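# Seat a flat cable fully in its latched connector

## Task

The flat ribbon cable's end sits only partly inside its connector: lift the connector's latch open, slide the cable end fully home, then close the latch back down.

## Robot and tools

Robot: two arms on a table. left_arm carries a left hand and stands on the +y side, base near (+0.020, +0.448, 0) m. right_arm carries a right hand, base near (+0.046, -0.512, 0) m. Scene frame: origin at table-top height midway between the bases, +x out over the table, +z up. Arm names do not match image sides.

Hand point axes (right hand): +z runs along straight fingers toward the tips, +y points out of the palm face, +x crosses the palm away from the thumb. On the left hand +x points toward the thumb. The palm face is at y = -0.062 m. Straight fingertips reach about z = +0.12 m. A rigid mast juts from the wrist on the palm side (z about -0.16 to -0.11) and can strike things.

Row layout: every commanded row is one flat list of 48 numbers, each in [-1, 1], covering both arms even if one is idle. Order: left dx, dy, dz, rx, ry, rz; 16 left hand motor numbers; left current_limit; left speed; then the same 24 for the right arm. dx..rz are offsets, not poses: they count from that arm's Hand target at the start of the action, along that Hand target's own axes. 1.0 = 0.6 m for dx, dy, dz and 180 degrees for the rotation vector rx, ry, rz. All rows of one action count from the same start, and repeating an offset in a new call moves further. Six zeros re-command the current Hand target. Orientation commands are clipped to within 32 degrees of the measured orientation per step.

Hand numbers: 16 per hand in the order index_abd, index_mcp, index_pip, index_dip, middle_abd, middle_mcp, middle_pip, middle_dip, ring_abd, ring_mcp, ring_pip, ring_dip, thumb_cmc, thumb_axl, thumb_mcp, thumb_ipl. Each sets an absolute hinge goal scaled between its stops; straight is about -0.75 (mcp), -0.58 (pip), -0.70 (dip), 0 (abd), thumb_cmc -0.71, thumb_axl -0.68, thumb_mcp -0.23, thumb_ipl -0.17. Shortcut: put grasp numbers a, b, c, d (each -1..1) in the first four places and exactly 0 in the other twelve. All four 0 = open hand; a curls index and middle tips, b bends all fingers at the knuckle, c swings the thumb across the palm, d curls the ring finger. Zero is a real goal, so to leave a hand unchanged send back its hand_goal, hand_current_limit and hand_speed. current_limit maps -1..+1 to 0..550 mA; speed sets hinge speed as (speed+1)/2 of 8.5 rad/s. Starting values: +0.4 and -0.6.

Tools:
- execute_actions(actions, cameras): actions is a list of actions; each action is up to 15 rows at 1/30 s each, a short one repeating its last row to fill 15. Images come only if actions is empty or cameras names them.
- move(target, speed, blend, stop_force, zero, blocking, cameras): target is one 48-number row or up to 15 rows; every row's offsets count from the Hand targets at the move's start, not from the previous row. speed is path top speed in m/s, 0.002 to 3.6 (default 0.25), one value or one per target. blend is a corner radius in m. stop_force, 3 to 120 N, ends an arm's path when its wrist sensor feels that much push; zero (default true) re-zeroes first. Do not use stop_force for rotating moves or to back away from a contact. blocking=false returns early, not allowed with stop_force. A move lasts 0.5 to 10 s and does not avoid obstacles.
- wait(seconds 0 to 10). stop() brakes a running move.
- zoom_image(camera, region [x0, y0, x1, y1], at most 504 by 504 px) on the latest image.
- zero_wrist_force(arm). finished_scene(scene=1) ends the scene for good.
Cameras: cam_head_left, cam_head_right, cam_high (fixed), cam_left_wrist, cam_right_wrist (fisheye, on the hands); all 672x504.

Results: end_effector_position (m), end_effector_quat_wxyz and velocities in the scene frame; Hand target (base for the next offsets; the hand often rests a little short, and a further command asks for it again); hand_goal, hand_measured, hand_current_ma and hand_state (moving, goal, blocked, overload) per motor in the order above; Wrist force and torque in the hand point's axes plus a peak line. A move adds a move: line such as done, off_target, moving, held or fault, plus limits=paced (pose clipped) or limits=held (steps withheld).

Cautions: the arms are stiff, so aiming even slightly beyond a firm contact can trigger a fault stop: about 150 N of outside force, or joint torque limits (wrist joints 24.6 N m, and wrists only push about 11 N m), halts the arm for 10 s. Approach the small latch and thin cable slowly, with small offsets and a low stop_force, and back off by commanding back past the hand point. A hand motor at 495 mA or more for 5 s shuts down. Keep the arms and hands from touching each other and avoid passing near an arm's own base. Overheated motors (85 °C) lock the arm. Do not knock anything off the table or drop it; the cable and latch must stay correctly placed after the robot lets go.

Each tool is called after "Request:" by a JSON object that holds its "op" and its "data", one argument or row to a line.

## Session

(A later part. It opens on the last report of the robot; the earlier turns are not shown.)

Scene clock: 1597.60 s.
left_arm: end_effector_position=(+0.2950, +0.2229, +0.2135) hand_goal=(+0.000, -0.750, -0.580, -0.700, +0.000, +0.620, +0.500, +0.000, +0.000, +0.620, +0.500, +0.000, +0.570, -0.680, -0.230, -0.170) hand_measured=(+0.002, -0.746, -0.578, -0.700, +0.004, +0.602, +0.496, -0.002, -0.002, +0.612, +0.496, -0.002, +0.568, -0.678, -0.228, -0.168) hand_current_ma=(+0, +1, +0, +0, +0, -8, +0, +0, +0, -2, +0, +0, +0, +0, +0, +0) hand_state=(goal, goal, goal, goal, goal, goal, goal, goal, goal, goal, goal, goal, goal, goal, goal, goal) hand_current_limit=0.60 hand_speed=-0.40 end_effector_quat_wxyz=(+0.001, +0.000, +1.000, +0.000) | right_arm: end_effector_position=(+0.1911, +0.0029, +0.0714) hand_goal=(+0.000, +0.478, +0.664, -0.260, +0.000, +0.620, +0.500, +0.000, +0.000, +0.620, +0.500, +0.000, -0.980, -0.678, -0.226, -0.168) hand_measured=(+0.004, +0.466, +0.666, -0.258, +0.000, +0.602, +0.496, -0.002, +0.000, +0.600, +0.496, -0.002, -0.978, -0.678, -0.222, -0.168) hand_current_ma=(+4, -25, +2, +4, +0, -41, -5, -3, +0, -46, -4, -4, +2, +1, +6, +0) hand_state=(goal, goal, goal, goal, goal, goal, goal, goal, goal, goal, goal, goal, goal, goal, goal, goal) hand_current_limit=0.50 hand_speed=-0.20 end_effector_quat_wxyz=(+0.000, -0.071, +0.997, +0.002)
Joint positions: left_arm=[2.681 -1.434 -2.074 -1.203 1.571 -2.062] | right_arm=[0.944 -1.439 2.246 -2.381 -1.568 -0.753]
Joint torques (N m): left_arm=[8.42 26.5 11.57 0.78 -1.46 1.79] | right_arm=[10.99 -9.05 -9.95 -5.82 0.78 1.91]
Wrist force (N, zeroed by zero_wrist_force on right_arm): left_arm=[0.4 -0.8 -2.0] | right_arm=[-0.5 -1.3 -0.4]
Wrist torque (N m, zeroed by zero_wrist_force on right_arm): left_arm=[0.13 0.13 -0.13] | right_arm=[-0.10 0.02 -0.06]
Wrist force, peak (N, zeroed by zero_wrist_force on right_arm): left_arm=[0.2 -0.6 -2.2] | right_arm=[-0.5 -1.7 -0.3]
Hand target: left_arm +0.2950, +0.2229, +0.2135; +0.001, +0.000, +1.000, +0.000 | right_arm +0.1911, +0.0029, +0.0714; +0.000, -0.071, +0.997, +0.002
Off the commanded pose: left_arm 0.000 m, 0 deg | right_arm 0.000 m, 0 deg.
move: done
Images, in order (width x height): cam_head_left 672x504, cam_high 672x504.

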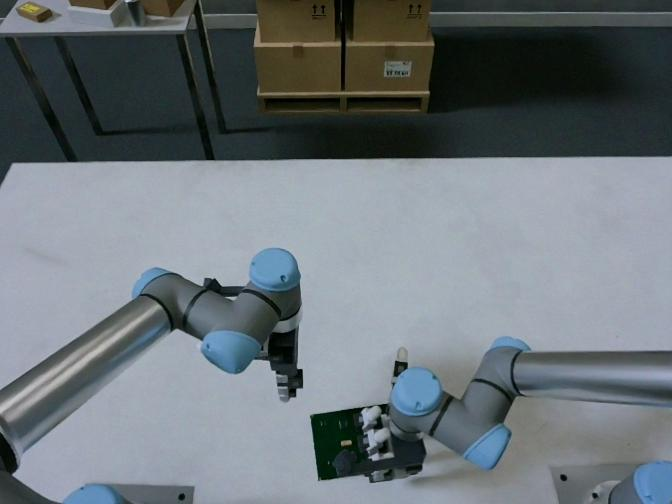

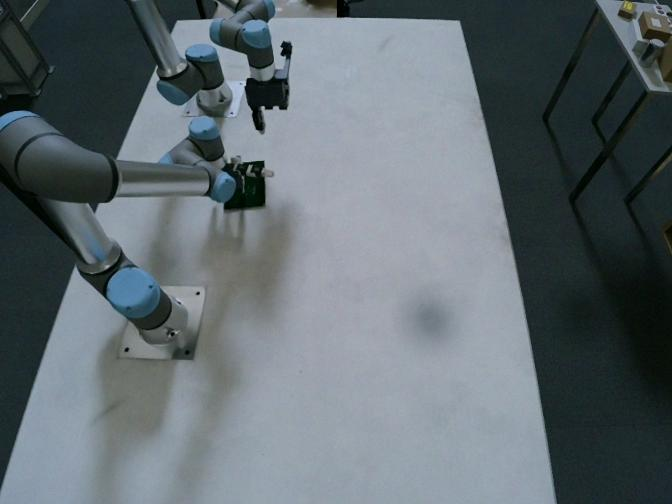

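Request:
{"op": "execute_actions", "data": {
  "actions": [],
  "cameras": ["cam_left_wrist"]
}}

Request:
{"op": "zoom_image", "data": {
  "camera": "cam_left_wrist",
  "region": [230, 100, 410, 260]
}}

Scene clock: 1609.67 s.
left_arm: end_effector_position=(+0.2950, +0.2229, +0.2135) hand_goal=(+0.000, -0.750, -0.580, -0.700, +0.000, +0.620, +0.500, +0.000, +0.000, +0.620, +0.500, +0.000, +0.570, -0.680, -0.230, -0.170) hand_measured=(+0.002, -0.746, -0.578, -0.700, +0.004, +0.602, +0.496, -0.002, -0.002, +0.612, +0.496, -0.002, +0.568, -0.678, -0.228, -0.168) hand_current_ma=(+0, +1, +0, +0, +0, -8, +0, +0, +0, -2, +0, +0, +0, +0, +0, +0) hand_state=(goal, goal, goal, goal, goal, goal, goal, goal, goal, goal, goal, goal, goal, goal, goal, goal) hand_current_limit=0.60 hand_speed=-0.40 end_effector_quat_wxyz=(+0.001, +0.000, +1.000, +0.000) | right_arm: end_effector_position=(+0.1911, +0.0029, +0.0714) hand_goal=(+0.000, +0.478, +0.664, -0.260, +0.000, +0.620, +0.500, +0.000, +0.000, +0.620, +0.500, +0.000, -0.980, -0.678, -0.226, -0.168) hand_measured=(+0.004, +0.466, +0.666, -0.258, +0.000, +0.602, +0.496, -0.002, +0.000, +0.600, +0.496, -0.002, -0.978, -0.678, -0.222, -0.168) hand_current_ma=(+4, -25, +2, +4, +0, -41, -5, -3, +0, -46, -4, -4, +2, +1, +6, +0) hand_state=(goal, goal, goal, goal, goal, goal, goal, goal, goal, goal, goal, goal, goal, goal, goal, goal) hand_current_limit=0.50 hand_speed=-0.20 end_effector_quat_wxyz=(+0.000, -0.071, +0.997, +0.002)
Joint positions: left_arm=[2.681 -1.434 -2.074 -1.203 1.571 -2.062] | right_arm=[0.944 -1.439 2.246 -2.381 -1.568 -0.753]
Joint velocities: within noise
Joint torques (N m): left_arm=[7.99 25.49 9.02 0.41 -1.18 1.82] | right_arm=[10.65 -9.53 -10.18 -5.83 0.86 1.72]
Motor temperatures (°C): left_arm=[24 27 24 34 30 34] | right_arm=[25 26 27 30 31 33]
Wrist force (N, zeroed by zero_wrist_force on right_arm): left_arm=[0.3 -0.6 -1.9] | right_arm=[-0.3 -1.3 -0.4]
Wrist torque (N m, zeroed by zero_wrist_force on right_arm): left_arm=[0.14 0.14 -0.13] | right_arm=[-0.11 -0.01 -0.05]
Wrist force, peak (N, zeroed by zero_wrist_force on right_arm): left_arm=[0.4 -0.6 -2.1] | right_arm=[-0.5 -1.7 -0.8]
Hand target: left_arm +0.2950, +0.2229, +0.2135; +0.001, +0.000, +1.000, +0.000 | right_arm +0.1911, +0.0029, +0.0714; +0.000, -0.071, +0.997, +0.002
Off the commanded pose: left_arm 0.000 m, 0 deg | right_arm 0.000 m, 0 deg.
camera_calibration:
cam_left_wrist: T_world_to_cam=[[0.768818, -0.638333, -0.0380877, -0.104474], [-0.391053, -0.516446, 0.761814, 0.014932], [-0.505961, -0.570802, -0.646675, 0.538717], [0, 0, 0, 1]] pos_world=[0.35873, 0.248523, 0.33302]
Images, in order (width x height): cam_left_wrist 672x504.

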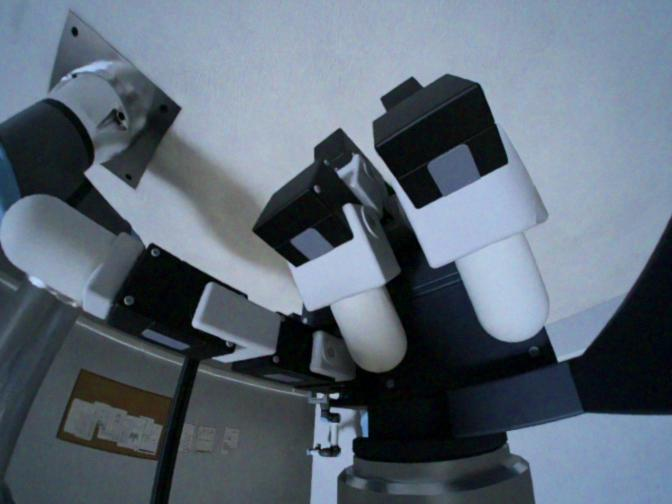

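Scaled by 2.800 from the camera's 672x504 image, which has a finer 960x720 frame.

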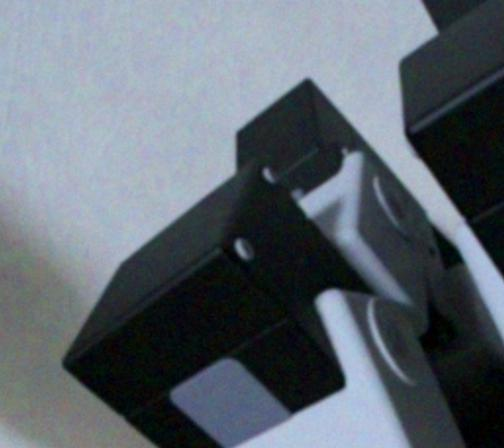

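Request:
{"op": "execute_actions", "data": {
  "actions": [],
  "cameras": ["all"]
}}

Scene clock: 1630.70 s.
left_arm: end_effector_position=(+0.2950, +0.2229, +0.2135) hand_goal=(+0.000, -0.750, -0.580, -0.700, +0.000, +0.620, +0.500, +0.000, +0.000, +0.620, +0.500, +0.000, +0.570, -0.680, -0.230, -0.170) hand_measured=(+0.002, -0.746, -0.578, -0.700, +0.004, +0.602, +0.496, -0.002, -0.002, +0.612, +0.496, -0.002, +0.568, -0.678, -0.228, -0.168) hand_current_ma=(+0, +1, +0, +0, +0, -8, +0, +0, +0, -2, +0, +0, +0, +0, +0, +0) hand_state=(goal, goal, goal, goal, goal, goal, goal, goal, goal, goal, goal, goal, goal, goal, goal, goal) hand_current_limit=0.60 hand_speed=-0.40 end_effector_quat_wxyz=(+0.001, +0.000, +1.000, +0.000) | right_arm: end_effector_position=(+0.1911, +0.0029, +0.0714) hand_goal=(+0.000, +0.478, +0.664, -0.260, +0.000, +0.620, +0.500, +0.000, +0.000, +0.620, +0.500, +0.000, -0.980, -0.678, -0.226, -0.168) hand_measured=(+0.004, +0.466, +0.666, -0.258, +0.000, +0.602, +0.496, -0.002, +0.000, +0.600, +0.496, -0.002, -0.978, -0.678, -0.222, -0.168) hand_current_ma=(+4, -25, +2, +4, +0, -41, -5, -3, +0, -46, -4, -4, +2, +1, +6, +0) hand_state=(goal, goal, goal, goal, goal, goal, goal, goal, goal, goal, goal, goal, goal, goal, goal, goal) hand_current_limit=0.50 hand_speed=-0.20 end_effector_quat_wxyz=(+0.000, -0.071, +0.997, +0.002)
Joint positions: left_arm=[2.681 -1.434 -2.074 -1.203 1.571 -2.062] | right_arm=[0.944 -1.439 2.246 -2.381 -1.568 -0.753]
Joint velocities: within noise
Joint torques (N m): left_arm=[8.38 24.58 10.69 0.66 -1 1.74] | right_arm=[10.06 -9.96 -10.56 -5.87 0.94 1.45]
Motor temperatures (°C): left_arm=[24 27 24 34 30 34] | right_arm=[25 26 27 30 31 33]
Wrist force (N, zeroed by zero_wrist_force on right_arm): left_arm=[0.3 -0.4 -1.9] | right_arm=[-0.5 -1.4 -0.4]
Wrist torque (N m, zeroed by zero_wrist_force on right_arm): left_arm=[0.16 0.14 -0.14] | right_arm=[-0.12 0.02 -0.07]
Wrist force, peak (N, zeroed by zero_wrist_force on right_arm): left_arm=[0.4 -0.7 -2.2] | right_arm=[-0.7 -1.7 -0.6]
Hand target: left_arm +0.2950, +0.2229, +0.2135; +0.001, +0.000, +1.000, +0.000 | right_arm +0.1911, +0.0029, +0.0714; +0.000, -0.071, +0.997, +0.002
Off the commanded pose: left_arm 0.000 m, 0 deg | right_arm 0.000 m, 0 deg.
camera_calibration:
cam_left_wrist: T_world_to_cam=[[0.768818, -0.638333, -0.0380877, -0.104474], [-0.391053, -0.516446, 0.761814, 0.014932], [-0.505961, -0.570802, -0.646675, 0.538717], [0, 0, 0, 1]] pos_world=[0.35873, 0.248523, 0.33302]
cam_right_wrist: T_world_to_cam=[[0.689921, 0.723721, -0.0153707, -0.0966155], [0.486267, -0.447618, 0.750455, -0.19841], [0.53624, -0.525229, -0.660743, 0.0700379], [0, 0, 0, 1]] pos_world=[0.12558, 0.0178967, 0.19369]

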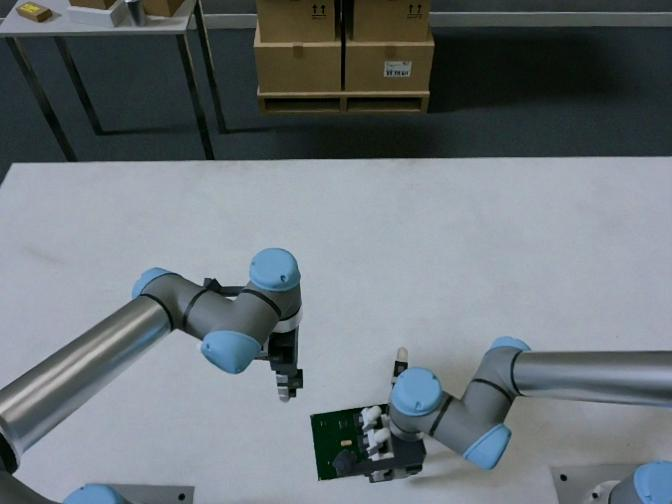

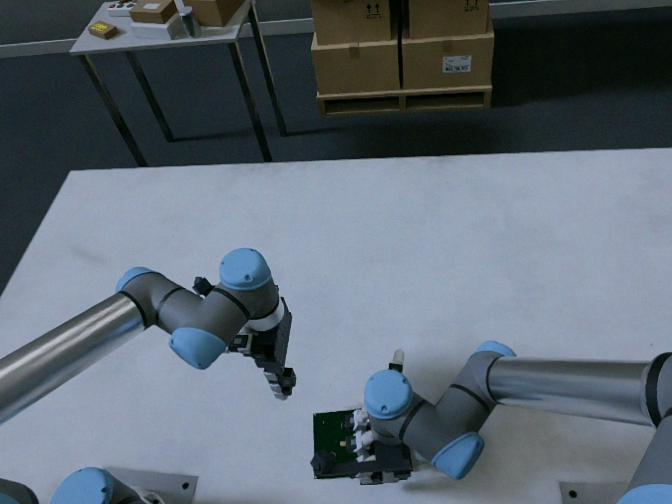

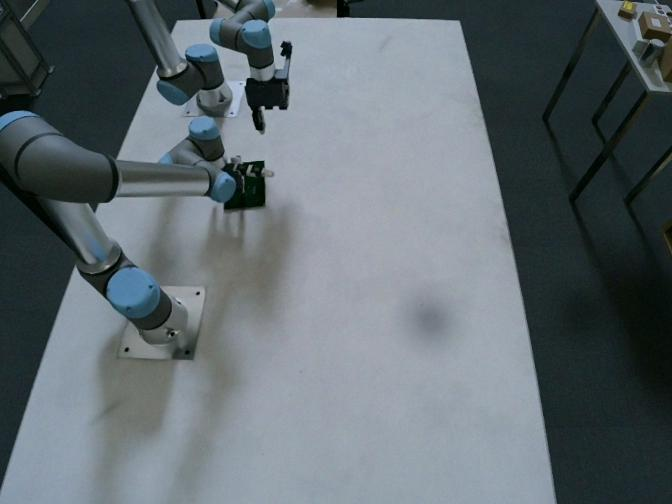

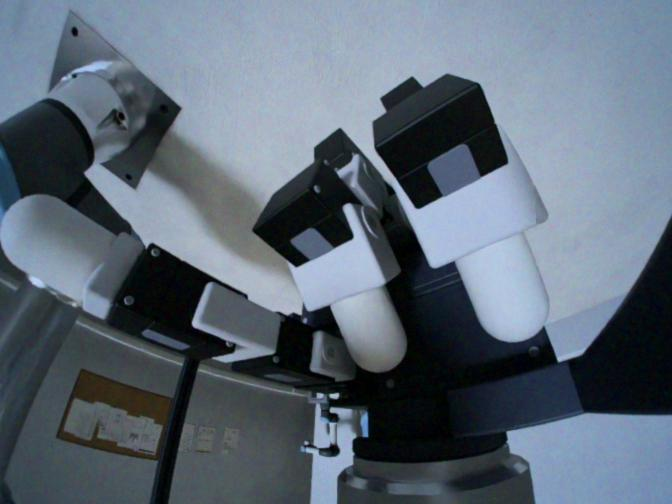

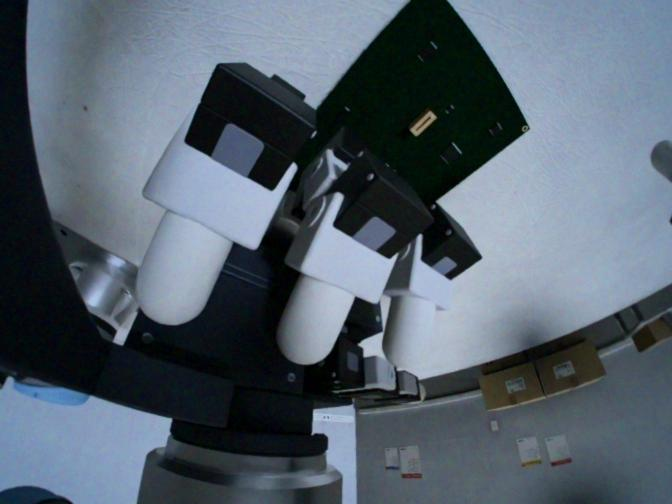

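Request:
{"op": "move", "data": {
  "target": [
    [0,0,0,0,0,0, 0,-0.75,-0.58,-0.70, 0,0.62,0.5,0.001, 0,0.62,0.5,0.001, 0.571,-0.68,-0.23,-0.17, 0.6,-0.4, 0,0,-0.18,0,0,0, 0,0.479,0.664,-0.26, 0,0.62,0.5,0.001, 0,0.62,0.5,0.001, -0.98,-0.678,-0.226,-0.168, 0.5,-0.2],
    [0,0,0,0,0,0, 0,-0.75,-0.58,-0.70, 0,0.62,0.5,0.001, 0,0.62,0.5,0.001, 0.571,-0.68,-0.23,-0.17, 0.6,-0.4, 0.025,-0.15,-0.18,0,0,0, 0,0.479,0.664,-0.26, 0,0.62,0.5,0.001, 0,0.62,0.5,0.001, -0.98,-0.678,-0.226,-0.168, 0.5,-0.2]
  ],
  "speed": 0.15,
  "blend": 0.03,
  "cameras": ["cam_head_left","cam_head_right","cam_high","cam_right_wrist"]
}}

Scene clock: 1646.57 s.
left_arm: end_effector_position=(+0.2950, +0.2229, +0.2135) hand_goal=(+0.000, -0.750, -0.580, -0.700, +0.000, +0.620, +0.500, +0.000, +0.000, +0.620, +0.500, +0.000, +0.570, -0.680, -0.230, -0.170) hand_measured=(+0.002, -0.746, -0.578, -0.700, +0.004, +0.602, +0.496, -0.002, -0.002, +0.612, +0.496, -0.002, +0.568, -0.678, -0.228, -0.168) hand_current_ma=(+0, +1, +0, +0, +0, -8, +0, +0, +0, -2, +0, +0, +0, +0, +0, +0) hand_state=(goal, goal, goal, goal, goal, goal, goal, goal, goal, goal, goal, goal, goal, goal, goal, goal) hand_current_limit=0.60 hand_speed=-0.40 end_effector_quat_wxyz=(+0.001, +0.000, +1.000, +0.000) | right_arm: end_effector_position=(+0.1892, -0.0886, +0.1790) hand_goal=(+0.000, +0.478, +0.664, -0.260, +0.000, +0.620, +0.500, +0.000, +0.000, +0.620, +0.500, +0.000, -0.980, -0.678, -0.226, -0.168) hand_measured=(+0.004, +0.466, +0.666, -0.258, +0.000, +0.602, +0.496, -0.002, +0.000, +0.600, +0.496, -0.002, -0.978, -0.678, -0.222, -0.168) hand_current_ma=(+4, -25, +2, +4, +0, -41, -5, -3, +0, -46, -4, -4, +2, +1, +6, +0) hand_state=(goal, goal, goal, goal, goal, goal, goal, goal, goal, goal, goal, goal, goal, goal, goal, goal) hand_current_limit=0.50 hand_speed=-0.20 end_effector_quat_wxyz=(+0.000, -0.071, +0.997, +0.002)
Joint positions: left_arm=[2.681 -1.434 -2.074 -1.203 1.571 -2.062] | right_arm=[0.796 -1.863 2.287 -1.997 -1.567 -0.901]
Joint torques (N m): left_arm=[8.02 25.55 10.87 0.72 -0.79 1.46] | right_arm=[-10.76 -23.63 -15.16 -0.32 2.26 -2.18]
Wrist force (N, zeroed by zero_wrist_force on right_arm): left_arm=[0.4 -0.8 -1.9] | right_arm=[0.1 -1.1 -0.2]
Wrist torque (N m, zeroed by zero_wrist_force on right_arm): left_arm=[0.12 0.14 -0.13] | right_arm=[-0.07 -0.03 0.17]
Wrist force, peak (N, zeroed by zero_wrist_force on right_arm): left_arm=[0.4 -0.6 -2.2] | right_arm=[0.8 -1.8 -0.7]
Hand target: left_arm +0.2950, +0.2229, +0.2135; +0.001, +0.000, +1.000, +0.000 | right_arm +0.1892, -0.0887, +0.1790; +0.000, -0.071, +0.997, +0.002
Off the commanded pose: left_arm 0.000 m, 0 deg | right_arm 0.000 m, 0 deg.
move: done
camera_calibration:
cam_right_wrist: T_world_to_cam=[[0.689925, 0.723716, -0.015473, -0.0273312], [0.486292, -0.447541, 0.750484, -0.31915], [0.536213, -0.525302, -0.660707, 0.094135], [0, 0, 0, 1]] pos_world=[0.12358, -0.0736033, 0.30129]
Images, in order (width x height): cam_head_left 672x504, cam_head_right 672x504, cam_high 672x504, cam_right_wrist 672x504.

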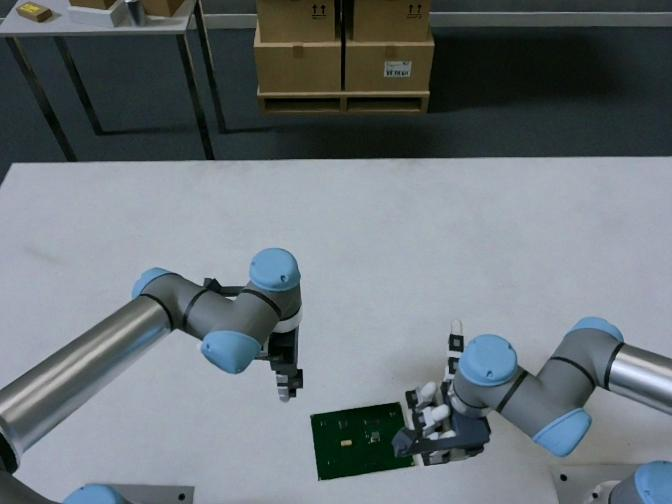

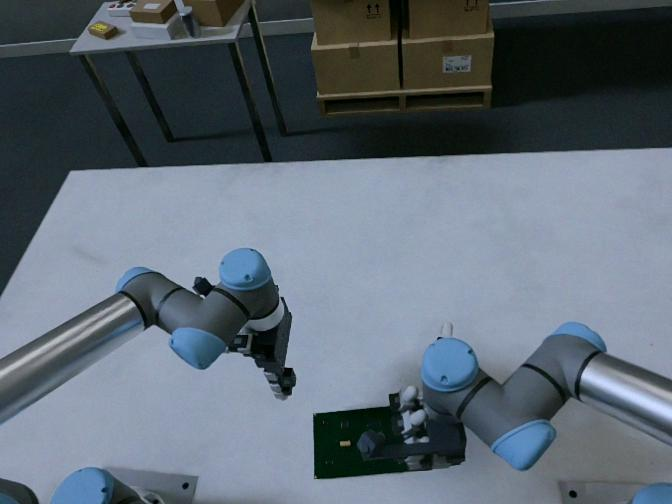

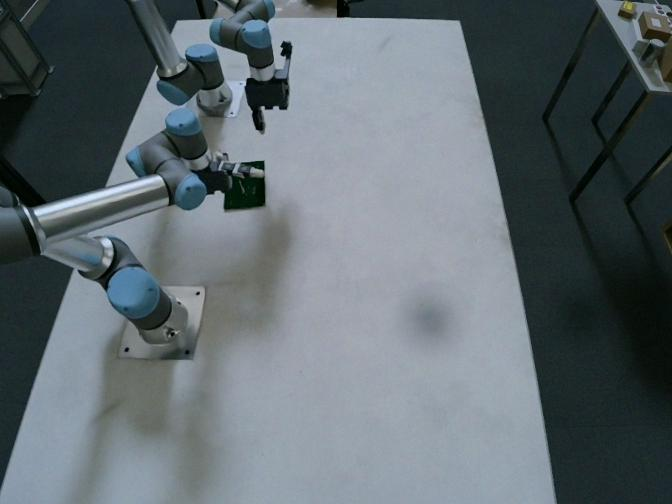

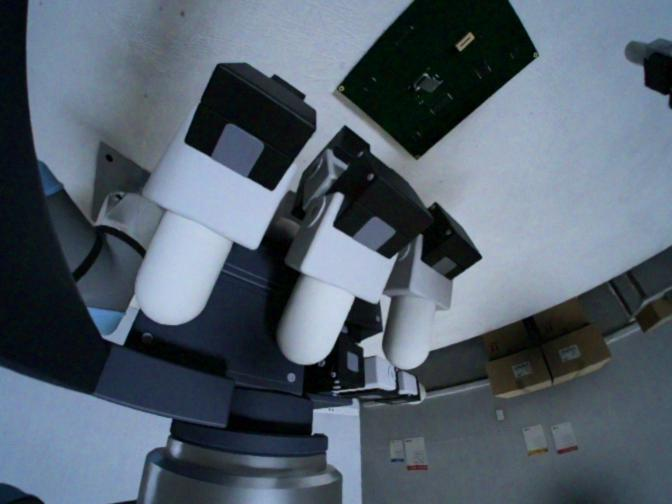

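Request:
{"op": "zoom_image", "data": {
  "camera": "cam_right_wrist",
  "region": [330, 0, 550, 165]
}}

Request:
{"op": "zoom_image", "data": {
  "camera": "cam_head_left",
  "region": [300, 395, 420, 485]
}}

Request:
{"op": "zoom_image", "data": {
  "camera": "cam_high",
  "region": [200, 140, 290, 220]
}}

Scaled by 2.291 from the camera's 672x504 image, which has a finer 960x720 frame.

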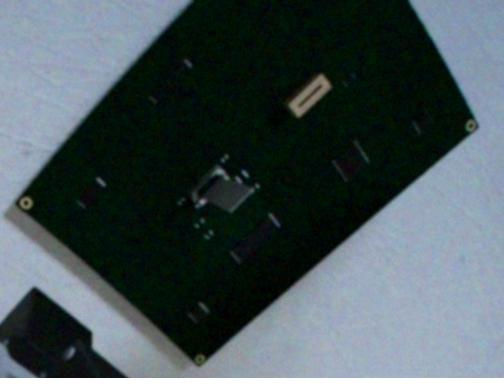

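Scaled by 4.200 from the camera's 672x504 image, which has a finer 960x720 frame.

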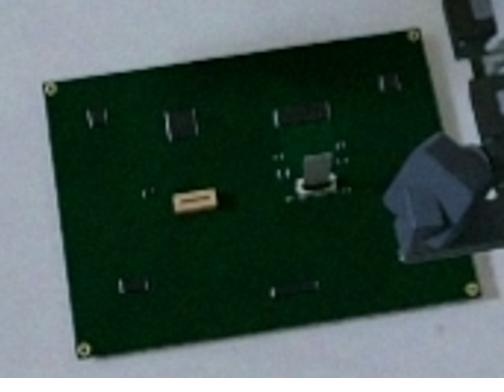

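Scaled by 5.600 from the camera's 672x504 image, which has a finer 960x720 frame.

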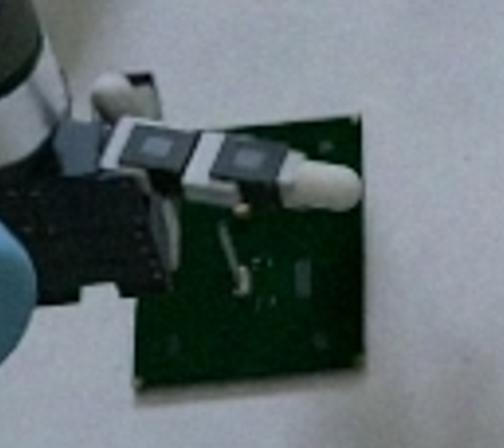

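Request:
{"op": "move", "data": {
  "target": [0,0,0,0,0,0, 0,-0.75,-0.58,-0.70, 0,0.62,0.5,0.001, 0,0.62,0.5,0.001, 0.571,-0.68,-0.23,-0.17, 0.6,-0.4, -0.0599,-0.00841,0.1792,0,0,0, 0,0.479,0.664,-0.26, 0,0.62,0.5,0.001, 0,0.62,0.5,0.001, -0.98,-0.678,-0.226,-0.168, 0.5,-0.2],
  "speed": 0.15,
  "cameras": ["cam_right_wrist"]
}}

Request:
{"op": "zoom_image", "data": {
  "camera": "cam_right_wrist",
  "region": [370, 20, 530, 140]
}}

Request:
{"op": "move", "data": {
  "target": [0.0858,-0.3065,0,0,0,0, 0,-0.75,-0.58,-0.70, 0,0.62,0.5,0.001, 0,0.62,0.5,0.001, 0.571,-0.68,-0.23,-0.17, 0.6,-0.4, 0,0,0,0,0,0, 0,0.479,0.664,-0.26, 0,0.62,0.5,0.001, 0,0.62,0.5,0.001, -0.98,-0.678,-0.226,-0.168, 0.5,-0.2],
  "speed": 0.15,
  "cameras": ["cam_right_wrist","cam_high","cam_left_wrist","cam_head_left"]
}}

Request:
{"op": "zoom_image", "data": {
  "camera": "cam_right_wrist",
  "region": [370, 0, 530, 120]
}}

Request:
{"op": "zoom_image", "data": {
  "camera": "cam_high",
  "region": [210, 150, 280, 210]
}}

Scene clock: 1699.30 s.
left_arm: end_effector_position=(+0.2950, +0.2229, +0.2135) hand_goal=(+0.000, -0.750, -0.580, -0.700, +0.000, +0.620, +0.500, +0.000, +0.000, +0.620, +0.500, +0.000, +0.570, -0.680, -0.230, -0.170) hand_measured=(+0.002, -0.746, -0.578, -0.700, +0.004, +0.602, +0.496, -0.002, -0.002, +0.612, +0.496, -0.002, +0.568, -0.678, -0.228, -0.168) hand_current_ma=(+0, +1, +0, +0, +0, -8, +0, +0, +0, -2, +0, +0, +0, +0, +0, +0) hand_state=(goal, goal, goal, goal, goal, goal, goal, goal, goal, goal, goal, goal, goal, goal, goal, goal) hand_current_limit=0.60 hand_speed=-0.40 end_effector_quat_wxyz=(+0.001, +0.000, +1.000, +0.000) | right_arm: end_effector_position=(+0.2253, -0.0882, +0.0715) hand_goal=(+0.000, +0.478, +0.664, -0.260, +0.000, +0.620, +0.500, +0.000, +0.000, +0.620, +0.500, +0.000, -0.980, -0.678, -0.226, -0.168) hand_measured=(+0.004, +0.466, +0.666, -0.258, +0.000, +0.602, +0.496, -0.002, +0.000, +0.600, +0.496, -0.002, -0.978, -0.678, -0.222, -0.168) hand_current_ma=(+4, -25, +2, +4, +0, -41, -5, -3, +0, -45, -4, -4, +2, +1, +6, +0) hand_state=(goal, goal, goal, goal, goal, goal, goal, goal, goal, goal, goal, goal, goal, goal, goal, goal) hand_current_limit=0.50 hand_speed=-0.20 end_effector_quat_wxyz=(+0.000, -0.071, +0.997, +0.002)
Joint positions: left_arm=[2.681 -1.434 -2.074 -1.203 1.571 -2.062] | right_arm=[0.723 -1.609 2.429 -2.392 -1.567 -0.974]
Joint torques (N m): left_arm=[8.96 23.83 10.92 0.47 -0.57 1.81] | right_arm=[-9.94 -2.07 -10.17 -5.94 2.27 -2.15]
Wrist force (N, zeroed by zero_wrist_force on right_arm): left_arm=[0.4 -0.6 -1.7] | right_arm=[-0.4 -1.1 -0.6]
Wrist torque (N m, zeroed by zero_wrist_force on right_arm): left_arm=[0.13 0.14 -0.13] | right_arm=[-0.05 0.04 0.13]
Wrist force, peak (N, zeroed by zero_wrist_force on right_arm): left_arm=[0.4 -0.5 -2.0] | right_arm=[0.4 -1.4 -1.1]
Hand target: left_arm +0.2950, +0.2229, +0.2135; +0.001, +0.000, +1.000, +0.000 | right_arm +0.2254, -0.0882, +0.0715; +0.000, -0.071, +0.997, +0.002
Off the commanded pose: left_arm 0.000 m, 0 deg | right_arm 0.000 m, 0 deg.
move: done
camera_calibration:
cam_right_wrist: T_world_to_cam=[[0.689852, 0.723785, -0.0154759, -0.054168], [0.486364, -0.447515, 0.750454, -0.256021], [0.536242, -0.525229, -0.660742, 0.00392937], [0, 0, 0, 1]] pos_world=[0.15978, -0.0733033, 0.19389]
Images, in order (width x height): cam_right_wrist 672x504.

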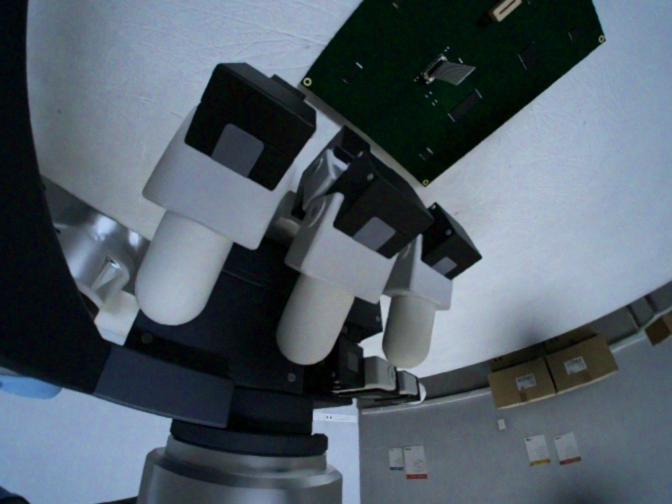

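Scaled by 3.150 from the camera's 672x504 image, which has a finer 960x720 frame.

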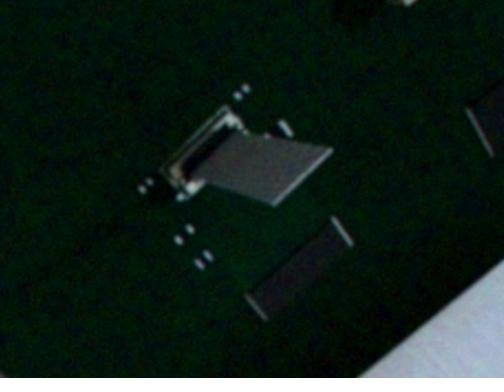

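Scene clock: 1701.23 s.
left_arm: end_effector_position=(+0.2434, +0.0392, +0.2135) hand_goal=(+0.000, -0.750, -0.580, -0.700, +0.000, +0.620, +0.500, +0.000, +0.000, +0.620, +0.500, +0.000, +0.570, -0.680, -0.230, -0.170) hand_measured=(+0.002, -0.746, -0.578, -0.700, +0.004, +0.602, +0.496, -0.002, -0.002, +0.612, +0.496, -0.002, +0.568, -0.678, -0.228, -0.168) hand_current_ma=(+0, +0, +0, +0, +0, -8, +0, +0, +0, -2, +0, +0, +0, +0, +0, +0) hand_state=(goal, goal, goal, goal, goal, goal, goal, goal, goal, goal, goal, goal, goal, goal, goal, goal) hand_current_limit=0.60 hand_speed=-0.40 end_effector_quat_wxyz=(+0.001, +0.000, +1.000, +0.000) | right_arm: end_effector_position=(+0.2254, -0.0882, +0.0715) hand_goal=(+0.000, +0.478, +0.664, -0.260, +0.000, +0.620, +0.500, +0.000, +0.000, +0.620, +0.500, +0.000, -0.980, -0.678, -0.226, -0.168) hand_measured=(+0.004, +0.466, +0.666, -0.258, +0.000, +0.602, +0.496, -0.002, +0.000, +0.600, +0.496, -0.002, -0.978, -0.678, -0.222, -0.168) hand_current_ma=(+4, -25, +2, +4, +0, -41, -5, -3, +0, -45, -4, -4, +2, +1, +6, +0) hand_state=(goal, goal, goal, goal, goal, goal, goal, goal, goal, goal, goal, goal, goal, goal, goal, goal) hand_current_limit=0.50 hand_speed=-0.20 end_effector_quat_wxyz=(+0.000, -0.071, +0.997, +0.002)
Joint positions: left_arm=[2.307 -1.733 -1.771 -1.207 1.572 -2.436] | right_arm=[0.723 -1.609 2.429 -2.392 -1.567 -0.974]
Joint torques (N m): left_arm=[-9.11 18.71 32.75 0.37 2.31 -1.91] | right_arm=[-10.28 -1.99 -10.06 -5.88 2.21 -2.1]
Wrist force (N, zeroed by zero_wrist_force on right_arm): left_arm=[0.2 -0.7 -1.5] | right_arm=[-0.2 -1.3 -0.6]
Wrist torque (N m, zeroed by zero_wrist_force on right_arm): left_arm=[0.11 0.17 -0.01] | right_arm=[-0.08 0.02 0.14]
Wrist force, peak (N, zeroed by zero_wrist_force on right_arm): left_arm=[0.2 -1.6 -1.8] | right_arm=[-0.9 -1.4 -0.5]
Hand target: left_arm +0.2434, +0.0391, +0.2135; +0.001, +0.000, +1.000, +0.000 | right_arm +0.2254, -0.0882, +0.0715; +0.000, -0.071, +0.997, +0.002
Off the commanded pose: left_arm 0.000 m, 0 deg | right_arm 0.000 m, 0 deg.
move: done
camera_calibration:
cam_left_wrist: T_world_to_cam=[[0.768816, -0.638335, -0.0380885, -0.182064], [-0.391016, -0.516402, 0.761864, -0.100148], [-0.505993, -0.57084, -0.646617, 0.407746], [0, 0, 0, 1]] pos_world=[0.30713, 0.0648229, 0.33302]
cam_right_wrist: T_world_to_cam=[[0.689921, 0.723721, -0.0153707, -0.0542782], [0.486267, -0.447618, 0.750455, -0.255893], [0.53624, -0.525229, -0.660743, 0.00391622], [0, 0, 0, 1]] pos_world=[0.15978, -0.0732033, 0.19379]
Images, in order (width x height): cam_head_left 672x504, cam_high 672x504, cam_left_wrist 672x504, cam_right_wrist 672x504.

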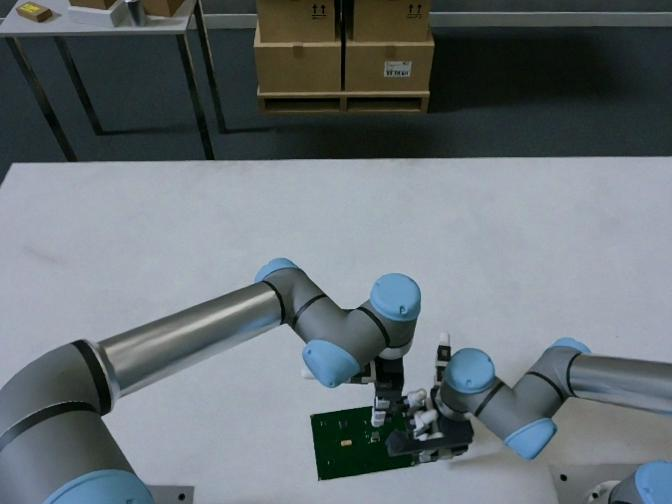

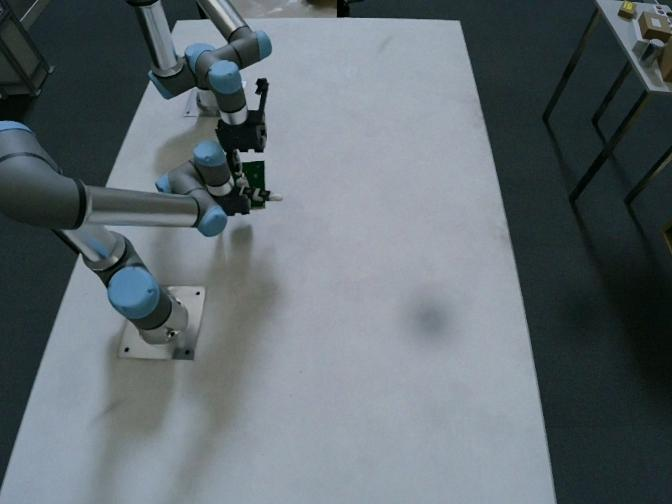

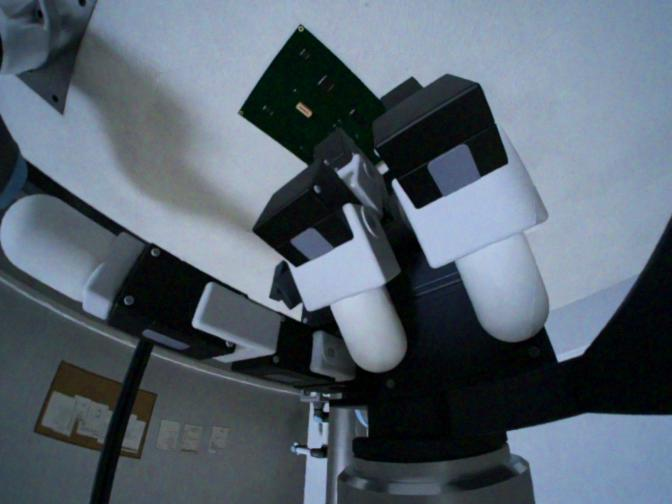

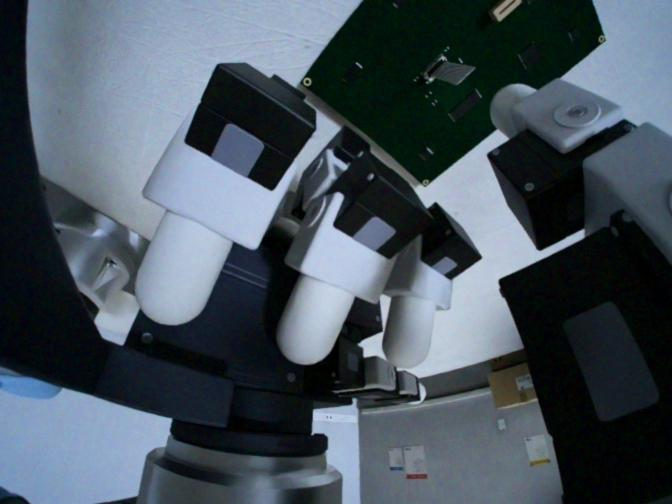

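Scaled by 3.150 from the camera's 672x504 image, which has a finer 960x720 frame.

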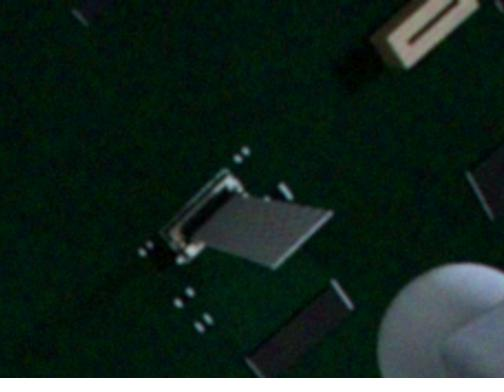

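Scaled by 7.200 from the camera's 672x504 image, which has a finer 960x720 frame.

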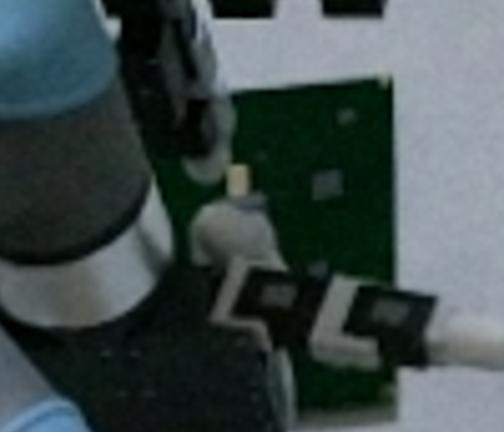

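Request:
{"op": "move", "data": {
  "target": [0,0,0.0492,0,0,0, 0,-0.75,-0.58,-0.70, 0,0.62,0.5,0.001, 0,0.62,0.5,0.001, 0.571,-0.68,-0.23,-0.17, 0.6,-0.4, 0,0,0,0,0,0, 0,0.479,0.664,-0.26, 0,0.62,0.5,0.001, 0,0.62,0.5,0.001, -0.98,-0.678,-0.226,-0.168, 0.5,-0.2],
  "speed": 0.05,
  "stop_force": 4,
  "cameras": ["cam_right_wrist"]
}}

Request:
{"op": "zoom_image", "data": {
  "camera": "cam_right_wrist",
  "region": [390, 20, 510, 110]
}}

Scene clock: 1719.73 s.
left_arm: end_effector_position=(+0.2435, +0.0391, +0.1839) hand_goal=(+0.000, -0.750, -0.580, -0.700, +0.000, +0.620, +0.500, +0.000, +0.000, +0.620, +0.500, +0.000, +0.570, -0.680, -0.230, -0.170) hand_measured=(+0.002, -0.746, -0.578, -0.700, +0.004, +0.602, +0.496, -0.002, -0.002, +0.612, +0.496, -0.002, +0.568, -0.678, -0.228, -0.168) hand_current_ma=(+0, +0, +0, +0, +0, -8, +0, +0, +0, -2, +0, +0, +0, +0, +0, +0) hand_state=(goal, goal, goal, goal, goal, goal, goal, goal, goal, goal, goal, goal, goal, goal, goal, goal) hand_current_limit=0.60 hand_speed=-0.40 end_effector_quat_wxyz=(+0.001, +0.000, +1.000, +0.000) | right_arm: end_effector_position=(+0.2254, -0.0882, +0.0715) hand_goal=(+0.000, +0.478, +0.664, -0.260, +0.000, +0.620, +0.500, +0.000, +0.000, +0.620, +0.500, +0.000, -0.980, -0.678, -0.226, -0.168) hand_measured=(+0.004, +0.466, +0.666, -0.258, +0.000, +0.602, +0.496, -0.002, +0.000, +0.600, +0.496, -0.002, -0.978, -0.678, -0.222, -0.168) hand_current_ma=(+4, -25, +2, +4, +0, -41, -5, -3, +0, -45, -4, -4, +2, +1, +6, +0) hand_state=(goal, goal, goal, goal, goal, goal, goal, goal, goal, goal, goal, goal, goal, goal, goal, goal) hand_current_limit=0.50 hand_speed=-0.20 end_effector_quat_wxyz=(+0.000, -0.071, +0.997, +0.002)
Joint positions: left_arm=[2.307 -1.761 -1.819 -1.132 1.572 -2.436] | right_arm=[0.723 -1.609 2.429 -2.392 -1.567 -0.974]
Joint torques (N m): left_arm=[6.63 18.46 9.99 4.94 1.74 1.52] | right_arm=[-9.74 -2.16 -9.91 -5.91 2.2 -1.95]
Wrist force (N, zeroed by zero_wrist_force on right_arm): left_arm=[0.2 -0.9 -1.7] | right_arm=[-0.4 -1.1 -0.8]
Wrist torque (N m, zeroed by zero_wrist_force on right_arm): left_arm=[0.09 0.16 0.00] | right_arm=[-0.03 0.06 0.13]
Wrist force, peak (N, zeroed by zero_wrist_force on right_arm): left_arm=[0.2 -0.7 -2.0] | right_arm=[-0.4 -1.6 -0.6]
Hand target: left_arm +0.2435, +0.0391, +0.1839; +0.001, +0.000, +1.000, +0.000 | right_arm +0.2254, -0.0882, +0.0715; +0.000, -0.071, +0.997, +0.002
Off the commanded pose: left_arm 0.000 m, 0 deg | right_arm 0.000 m, 0 deg.
move: done
camera_calibration:
cam_right_wrist: T_world_to_cam=[[0.689921, 0.723721, -0.0153707, -0.0542782], [0.486267, -0.447618, 0.750455, -0.255893], [0.53624, -0.525229, -0.660743, 0.00391622], [0, 0, 0, 1]] pos_world=[0.15978, -0.0732033, 0.19379]
Images, in order (width x height): cam_right_wrist 672x504.

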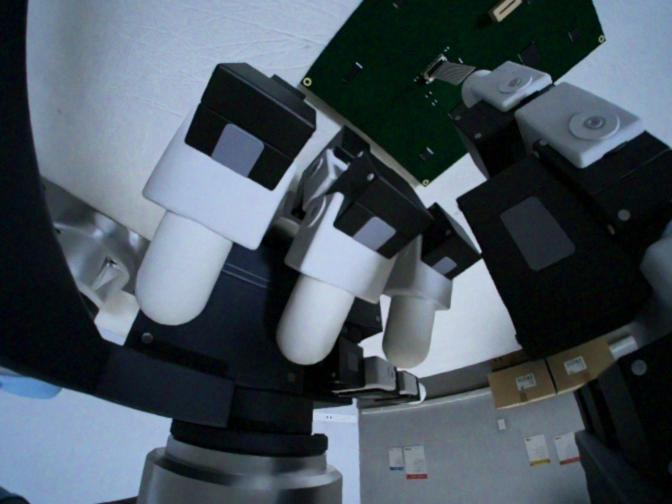

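Scaled by 4.200 from the camera's 672x504 image, which has a finer 960x720 frame.

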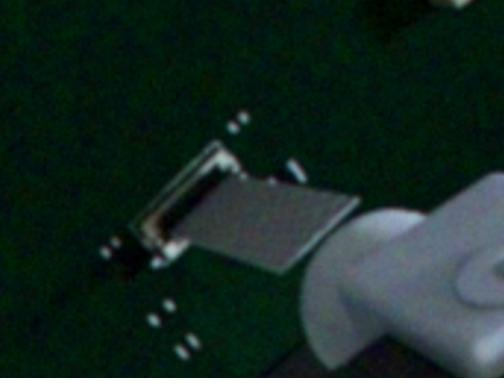

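Request:
{"op": "move", "data": {
  "target": [
    [0.0033,0.0025,0,0,0,0, 0,-0.75,-0.58,-0.70, 0,0.62,0.5,0.001, 0,0.62,0.5,0.001, 0.571,-0.68,-0.23,-0.17, 0.6,-0.4, 0,0,0,0,0,0, 0,0.479,0.664,-0.26, 0,0.62,0.5,0.001, 0,0.62,0.5,0.001, -0.98,-0.678,-0.226,-0.168, 0.5,-0.2],
    [0.0033,0.0025,0.0283,0,0,0, 0,-0.75,-0.58,-0.70, 0,0.62,0.5,0.001, 0,0.62,0.5,0.001, 0.571,-0.68,-0.23,-0.17, 0.6,-0.4, 0,0,0,0,0,0, 0,0.479,0.664,-0.26, 0,0.62,0.5,0.001, 0,0.62,0.5,0.001, -0.98,-0.678,-0.226,-0.168, 0.5,-0.2]
  ],
  "speed": 0.006,
  "stop_force": 3,
  "cameras": ["cam_right_wrist"]
}}

Request:
{"op": "zoom_image", "data": {
  "camera": "cam_right_wrist",
  "region": [390, 20, 510, 110]
}}

Scene clock: 1740.57 s.
left_arm: end_effector_position=(+0.2415, +0.0406, +0.1670) hand_goal=(+0.000, -0.750, -0.580, -0.700, +0.000, +0.620, +0.500, +0.000, +0.000, +0.620, +0.500, +0.000, +0.570, -0.680, -0.230, -0.170) hand_measured=(+0.002, -0.746, -0.578, -0.700, +0.004, +0.602, +0.496, -0.002, -0.002, +0.612, +0.496, -0.002, +0.568, -0.678, -0.228, -0.168) hand_current_ma=(+0, +0, +0, +0, +0, -8, +0, +0, +0, -2, +0, +0, +0, +0, +0, +0) hand_state=(goal, goal, goal, goal, goal, goal, goal, goal, goal, goal, goal, goal, goal, goal, goal, goal) hand_current_limit=0.60 hand_speed=-0.40 end_effector_quat_wxyz=(+0.001, +0.000, +1.000, +0.000) | right_arm: end_effector_position=(+0.2254, -0.0882, +0.0715) hand_goal=(+0.000, +0.478, +0.664, -0.260, +0.000, +0.620, +0.500, +0.000, +0.000, +0.620, +0.500, +0.000, -0.980, -0.678, -0.226, -0.168) hand_measured=(+0.004, +0.466, +0.666, -0.258, +0.000, +0.602, +0.496, -0.002, +0.000, +0.600, +0.496, -0.002, -0.978, -0.678, -0.222, -0.168) hand_current_ma=(+4, -25, +2, +4, +0, -41, -5, -3, +0, -45, -4, -4, +2, +1, +6, +0) hand_state=(goal, goal, goal, goal, goal, goal, goal, goal, goal, goal, goal, goal, goal, goal, goal, goal) hand_current_limit=0.50 hand_speed=-0.20 end_effector_quat_wxyz=(+0.000, -0.071, +0.997, +0.002)
Joint positions: left_arm=[2.306 -1.774 -1.85 -1.086 1.572 -2.437] | right_arm=[0.723 -1.609 2.429 -2.392 -1.567 -0.974]
Joint torques (N m): left_arm=[4.63 18.81 9.28 5 2.11 1.15] | right_arm=[-9.51 -1.66 -10.14 -5.9 2.11 -1.71]
Wrist force (N, zeroed by zero_wrist_force on right_arm): left_arm=[0.1 -0.7 -1.7] | right_arm=[-0.3 -1.4 -0.7]
Wrist torque (N m, zeroed by zero_wrist_force on right_arm): left_arm=[0.11 0.17 -0.02] | right_arm=[-0.08 0.04 0.13]
Wrist force, peak (N, zeroed by zero_wrist_force on right_arm): left_arm=[0.3 -0.8 -2.3] | right_arm=[-0.5 -1.6 -0.7]
Hand target: left_arm +0.2415, +0.0406, +0.1670; +0.001, +0.000, +1.000, +0.000 | right_arm +0.2254, -0.0882, +0.0715; +0.000, -0.071, +0.997, +0.002
Off the commanded pose: left_arm 0.000 m, 0 deg | right_arm 0.000 m, 0 deg.
move: done
camera_calibration:
cam_right_wrist: T_world_to_cam=[[0.689921, 0.723721, -0.0153707, -0.0542782], [0.486267, -0.447618, 0.750455, -0.255893], [0.53624, -0.525229, -0.660743, 0.00391622], [0, 0, 0, 1]] pos_world=[0.15978, -0.0732033, 0.19379]
Images, in order (width x height): cam_right_wrist 672x504.

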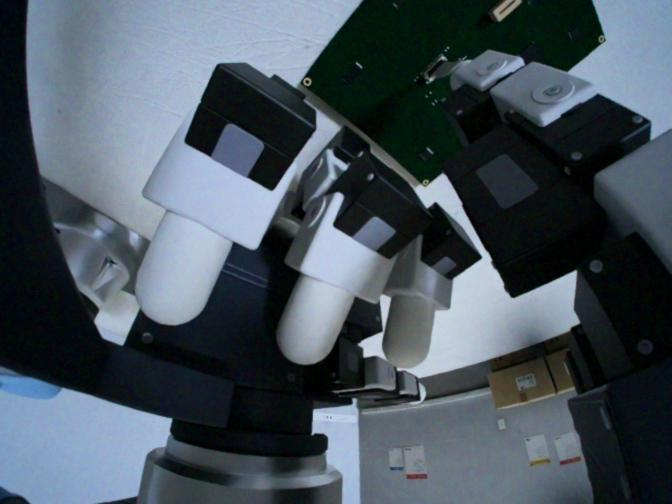

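Scaled by 4.200 from the camera's 672x504 image, which has a finer 960x720 frame.

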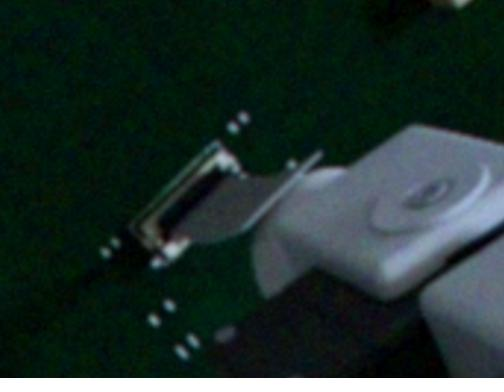

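Request:
{"op": "move", "data": {
  "target": [
    [0,0,-0.0775,0,0,0, 0,-0.75,-0.58,-0.70, 0,0.62,0.5,0.001, 0,0.62,0.5,0.001, 0.571,-0.68,-0.23,-0.17, 0.6,-0.4, 0,0,0,0,0,0, 0,0.479,0.664,-0.26, 0,0.62,0.5,0.001, 0,0.62,0.5,0.001, -0.98,-0.678,-0.226,-0.168, 0.5,-0.2],
    [0.0502,-0.0065,-0.0775,0,0,-0.0444, 0,-0.75,-0.58,-0.70, 0,-0.75,-0.58,-0.70, 0,0.62,0.5,0.001, 0.571,-0.68,-0.23,-0.17, 0.6,-0.4, 0,0,0,0,0,0, 0,0.479,0.664,-0.26, 0,0.62,0.5,0.001, 0,0.62,0.5,0.001, -0.98,-0.678,-0.226,-0.168, 0.5,-0.2]
  ],
  "speed": 0.1,
  "cameras": ["cam_right_wrist","cam_left_wrist"]
}}

Request:
{"op": "zoom_image", "data": {
  "camera": "cam_right_wrist",
  "region": [390, 20, 550, 140]
}}

Scene clock: 1782.17 s.
left_arm: end_effector_position=(+0.2113, +0.0367, +0.2134) hand_goal=(+0.000, -0.750, -0.580, -0.700, +0.000, -0.750, -0.580, -0.700, +0.000, +0.620, +0.500, +0.000, +0.570, -0.680, -0.230, -0.170) hand_measured=(+0.002, -0.746, -0.578, -0.700, +0.004, -0.746, -0.578, -0.698, -0.002, +0.612, +0.496, -0.002, +0.568, -0.678, -0.228, -0.168) hand_current_ma=(+0, +0, +0, +0, +0, +0, +0, +0, +0, -2, +0, +0, +0, +0, +0, +0) hand_state=(goal, goal, goal, goal, goal, goal, goal, goal, goal, goal, goal, goal, goal, goal, goal, goal) hand_current_limit=0.60 hand_speed=-0.40 end_effector_quat_wxyz=(+0.001, -0.069, +0.998, +0.000) | right_arm: end_effector_position=(+0.2254, -0.0882, +0.0715) hand_goal=(+0.000, +0.478, +0.664, -0.260, +0.000, +0.620, +0.500, +0.000, +0.000, +0.620, +0.500, +0.000, -0.980, -0.678, -0.226, -0.168) hand_measured=(+0.004, +0.466, +0.666, -0.258, +0.000, +0.602, +0.496, -0.002, +0.000, +0.600, +0.496, -0.002, -0.978, -0.678, -0.222, -0.168) hand_current_ma=(+4, -25, +2, +4, +0, -41, -5, -3, +0, -45, -4, -4, +2, +1, +6, +0) hand_state=(goal, goal, goal, goal, goal, goal, goal, goal, goal, goal, goal, goal, goal, goal, goal, goal) hand_current_limit=0.50 hand_speed=-0.20 end_effector_quat_wxyz=(+0.000, -0.071, +0.997, +0.002)
Joint positions: left_arm=[2.279 -1.709 -1.798 -1.203 1.572 -2.603] | right_arm=[0.723 -1.609 2.429 -2.392 -1.567 -0.974]
Joint torques (N m): left_arm=[-9.14 37.95 11.23 4.62 2.13 -2.43] | right_arm=[-8.86 -1.66 -10.5 -5.9 2.09 -1.43]
Wrist force (N, zeroed by zero_wrist_force on right_arm): left_arm=[0.2 -0.9 -1.8] | right_arm=[-0.4 -0.9 -0.7]
Wrist torque (N m, zeroed by zero_wrist_force on right_arm): left_arm=[0.05 0.16 -0.01] | right_arm=[-0.02 0.06 0.13]
Wrist force, peak (N, zeroed by zero_wrist_force on right_arm): left_arm=[0.3 -0.9 -2.3] | right_arm=[-0.6 -1.5 -0.7]
Hand target: left_arm +0.2113, +0.0367, +0.2134; +0.001, -0.069, +0.998, +0.000 | right_arm +0.2254, -0.0882, +0.0715; +0.000, -0.071, +0.997, +0.002
Off the commanded pose: left_arm 0.000 m, 0 deg | right_arm 0.000 m, 0 deg.
move: done
camera_calibration:
cam_left_wrist: T_world_to_cam=[[0.850117, -0.525217, -0.0380478, -0.180368], [-0.315348, -0.565623, 0.761988, -0.12814], [-0.42173, -0.635781, -0.646473, 0.374559], [0, 0, 0, 1]] pos_world=[0.270888, 0.0709264, 0.33292]
cam_right_wrist: T_world_to_cam=[[0.689921, 0.723721, -0.0153707, -0.0542782], [0.486267, -0.447618, 0.750455, -0.255893], [0.53624, -0.525229, -0.660743, 0.00391622], [0, 0, 0, 1]] pos_world=[0.15978, -0.0732033, 0.19379]
Images, in order (width x height): cam_left_wrist 672x504, cam_right_wrist 672x504.

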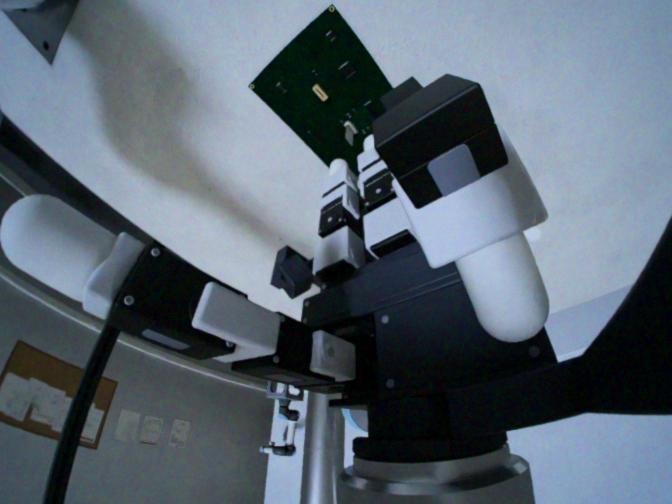

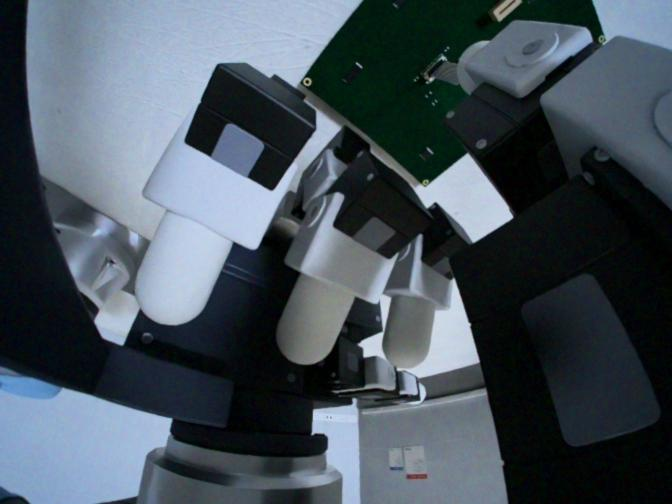

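Scaled by 3.150 from the camera's 672x504 image, which has a finer 960x720 frame.

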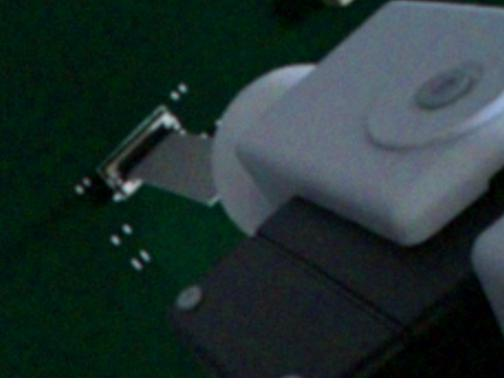

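Request:
{"op": "zoom_image", "data": {
  "camera": "cam_left_wrist",
  "region": [310, 95, 410, 170]
}}

Scaled by 5.040 from the camera's 672x504 image, which has a finer 960x720 frame.

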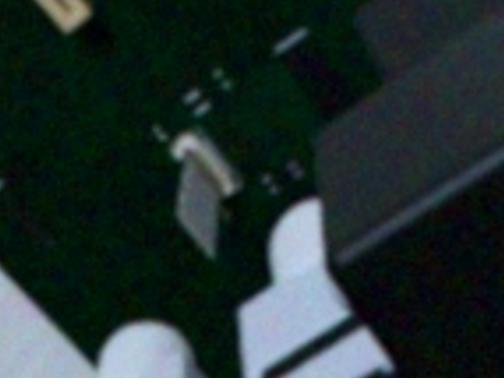

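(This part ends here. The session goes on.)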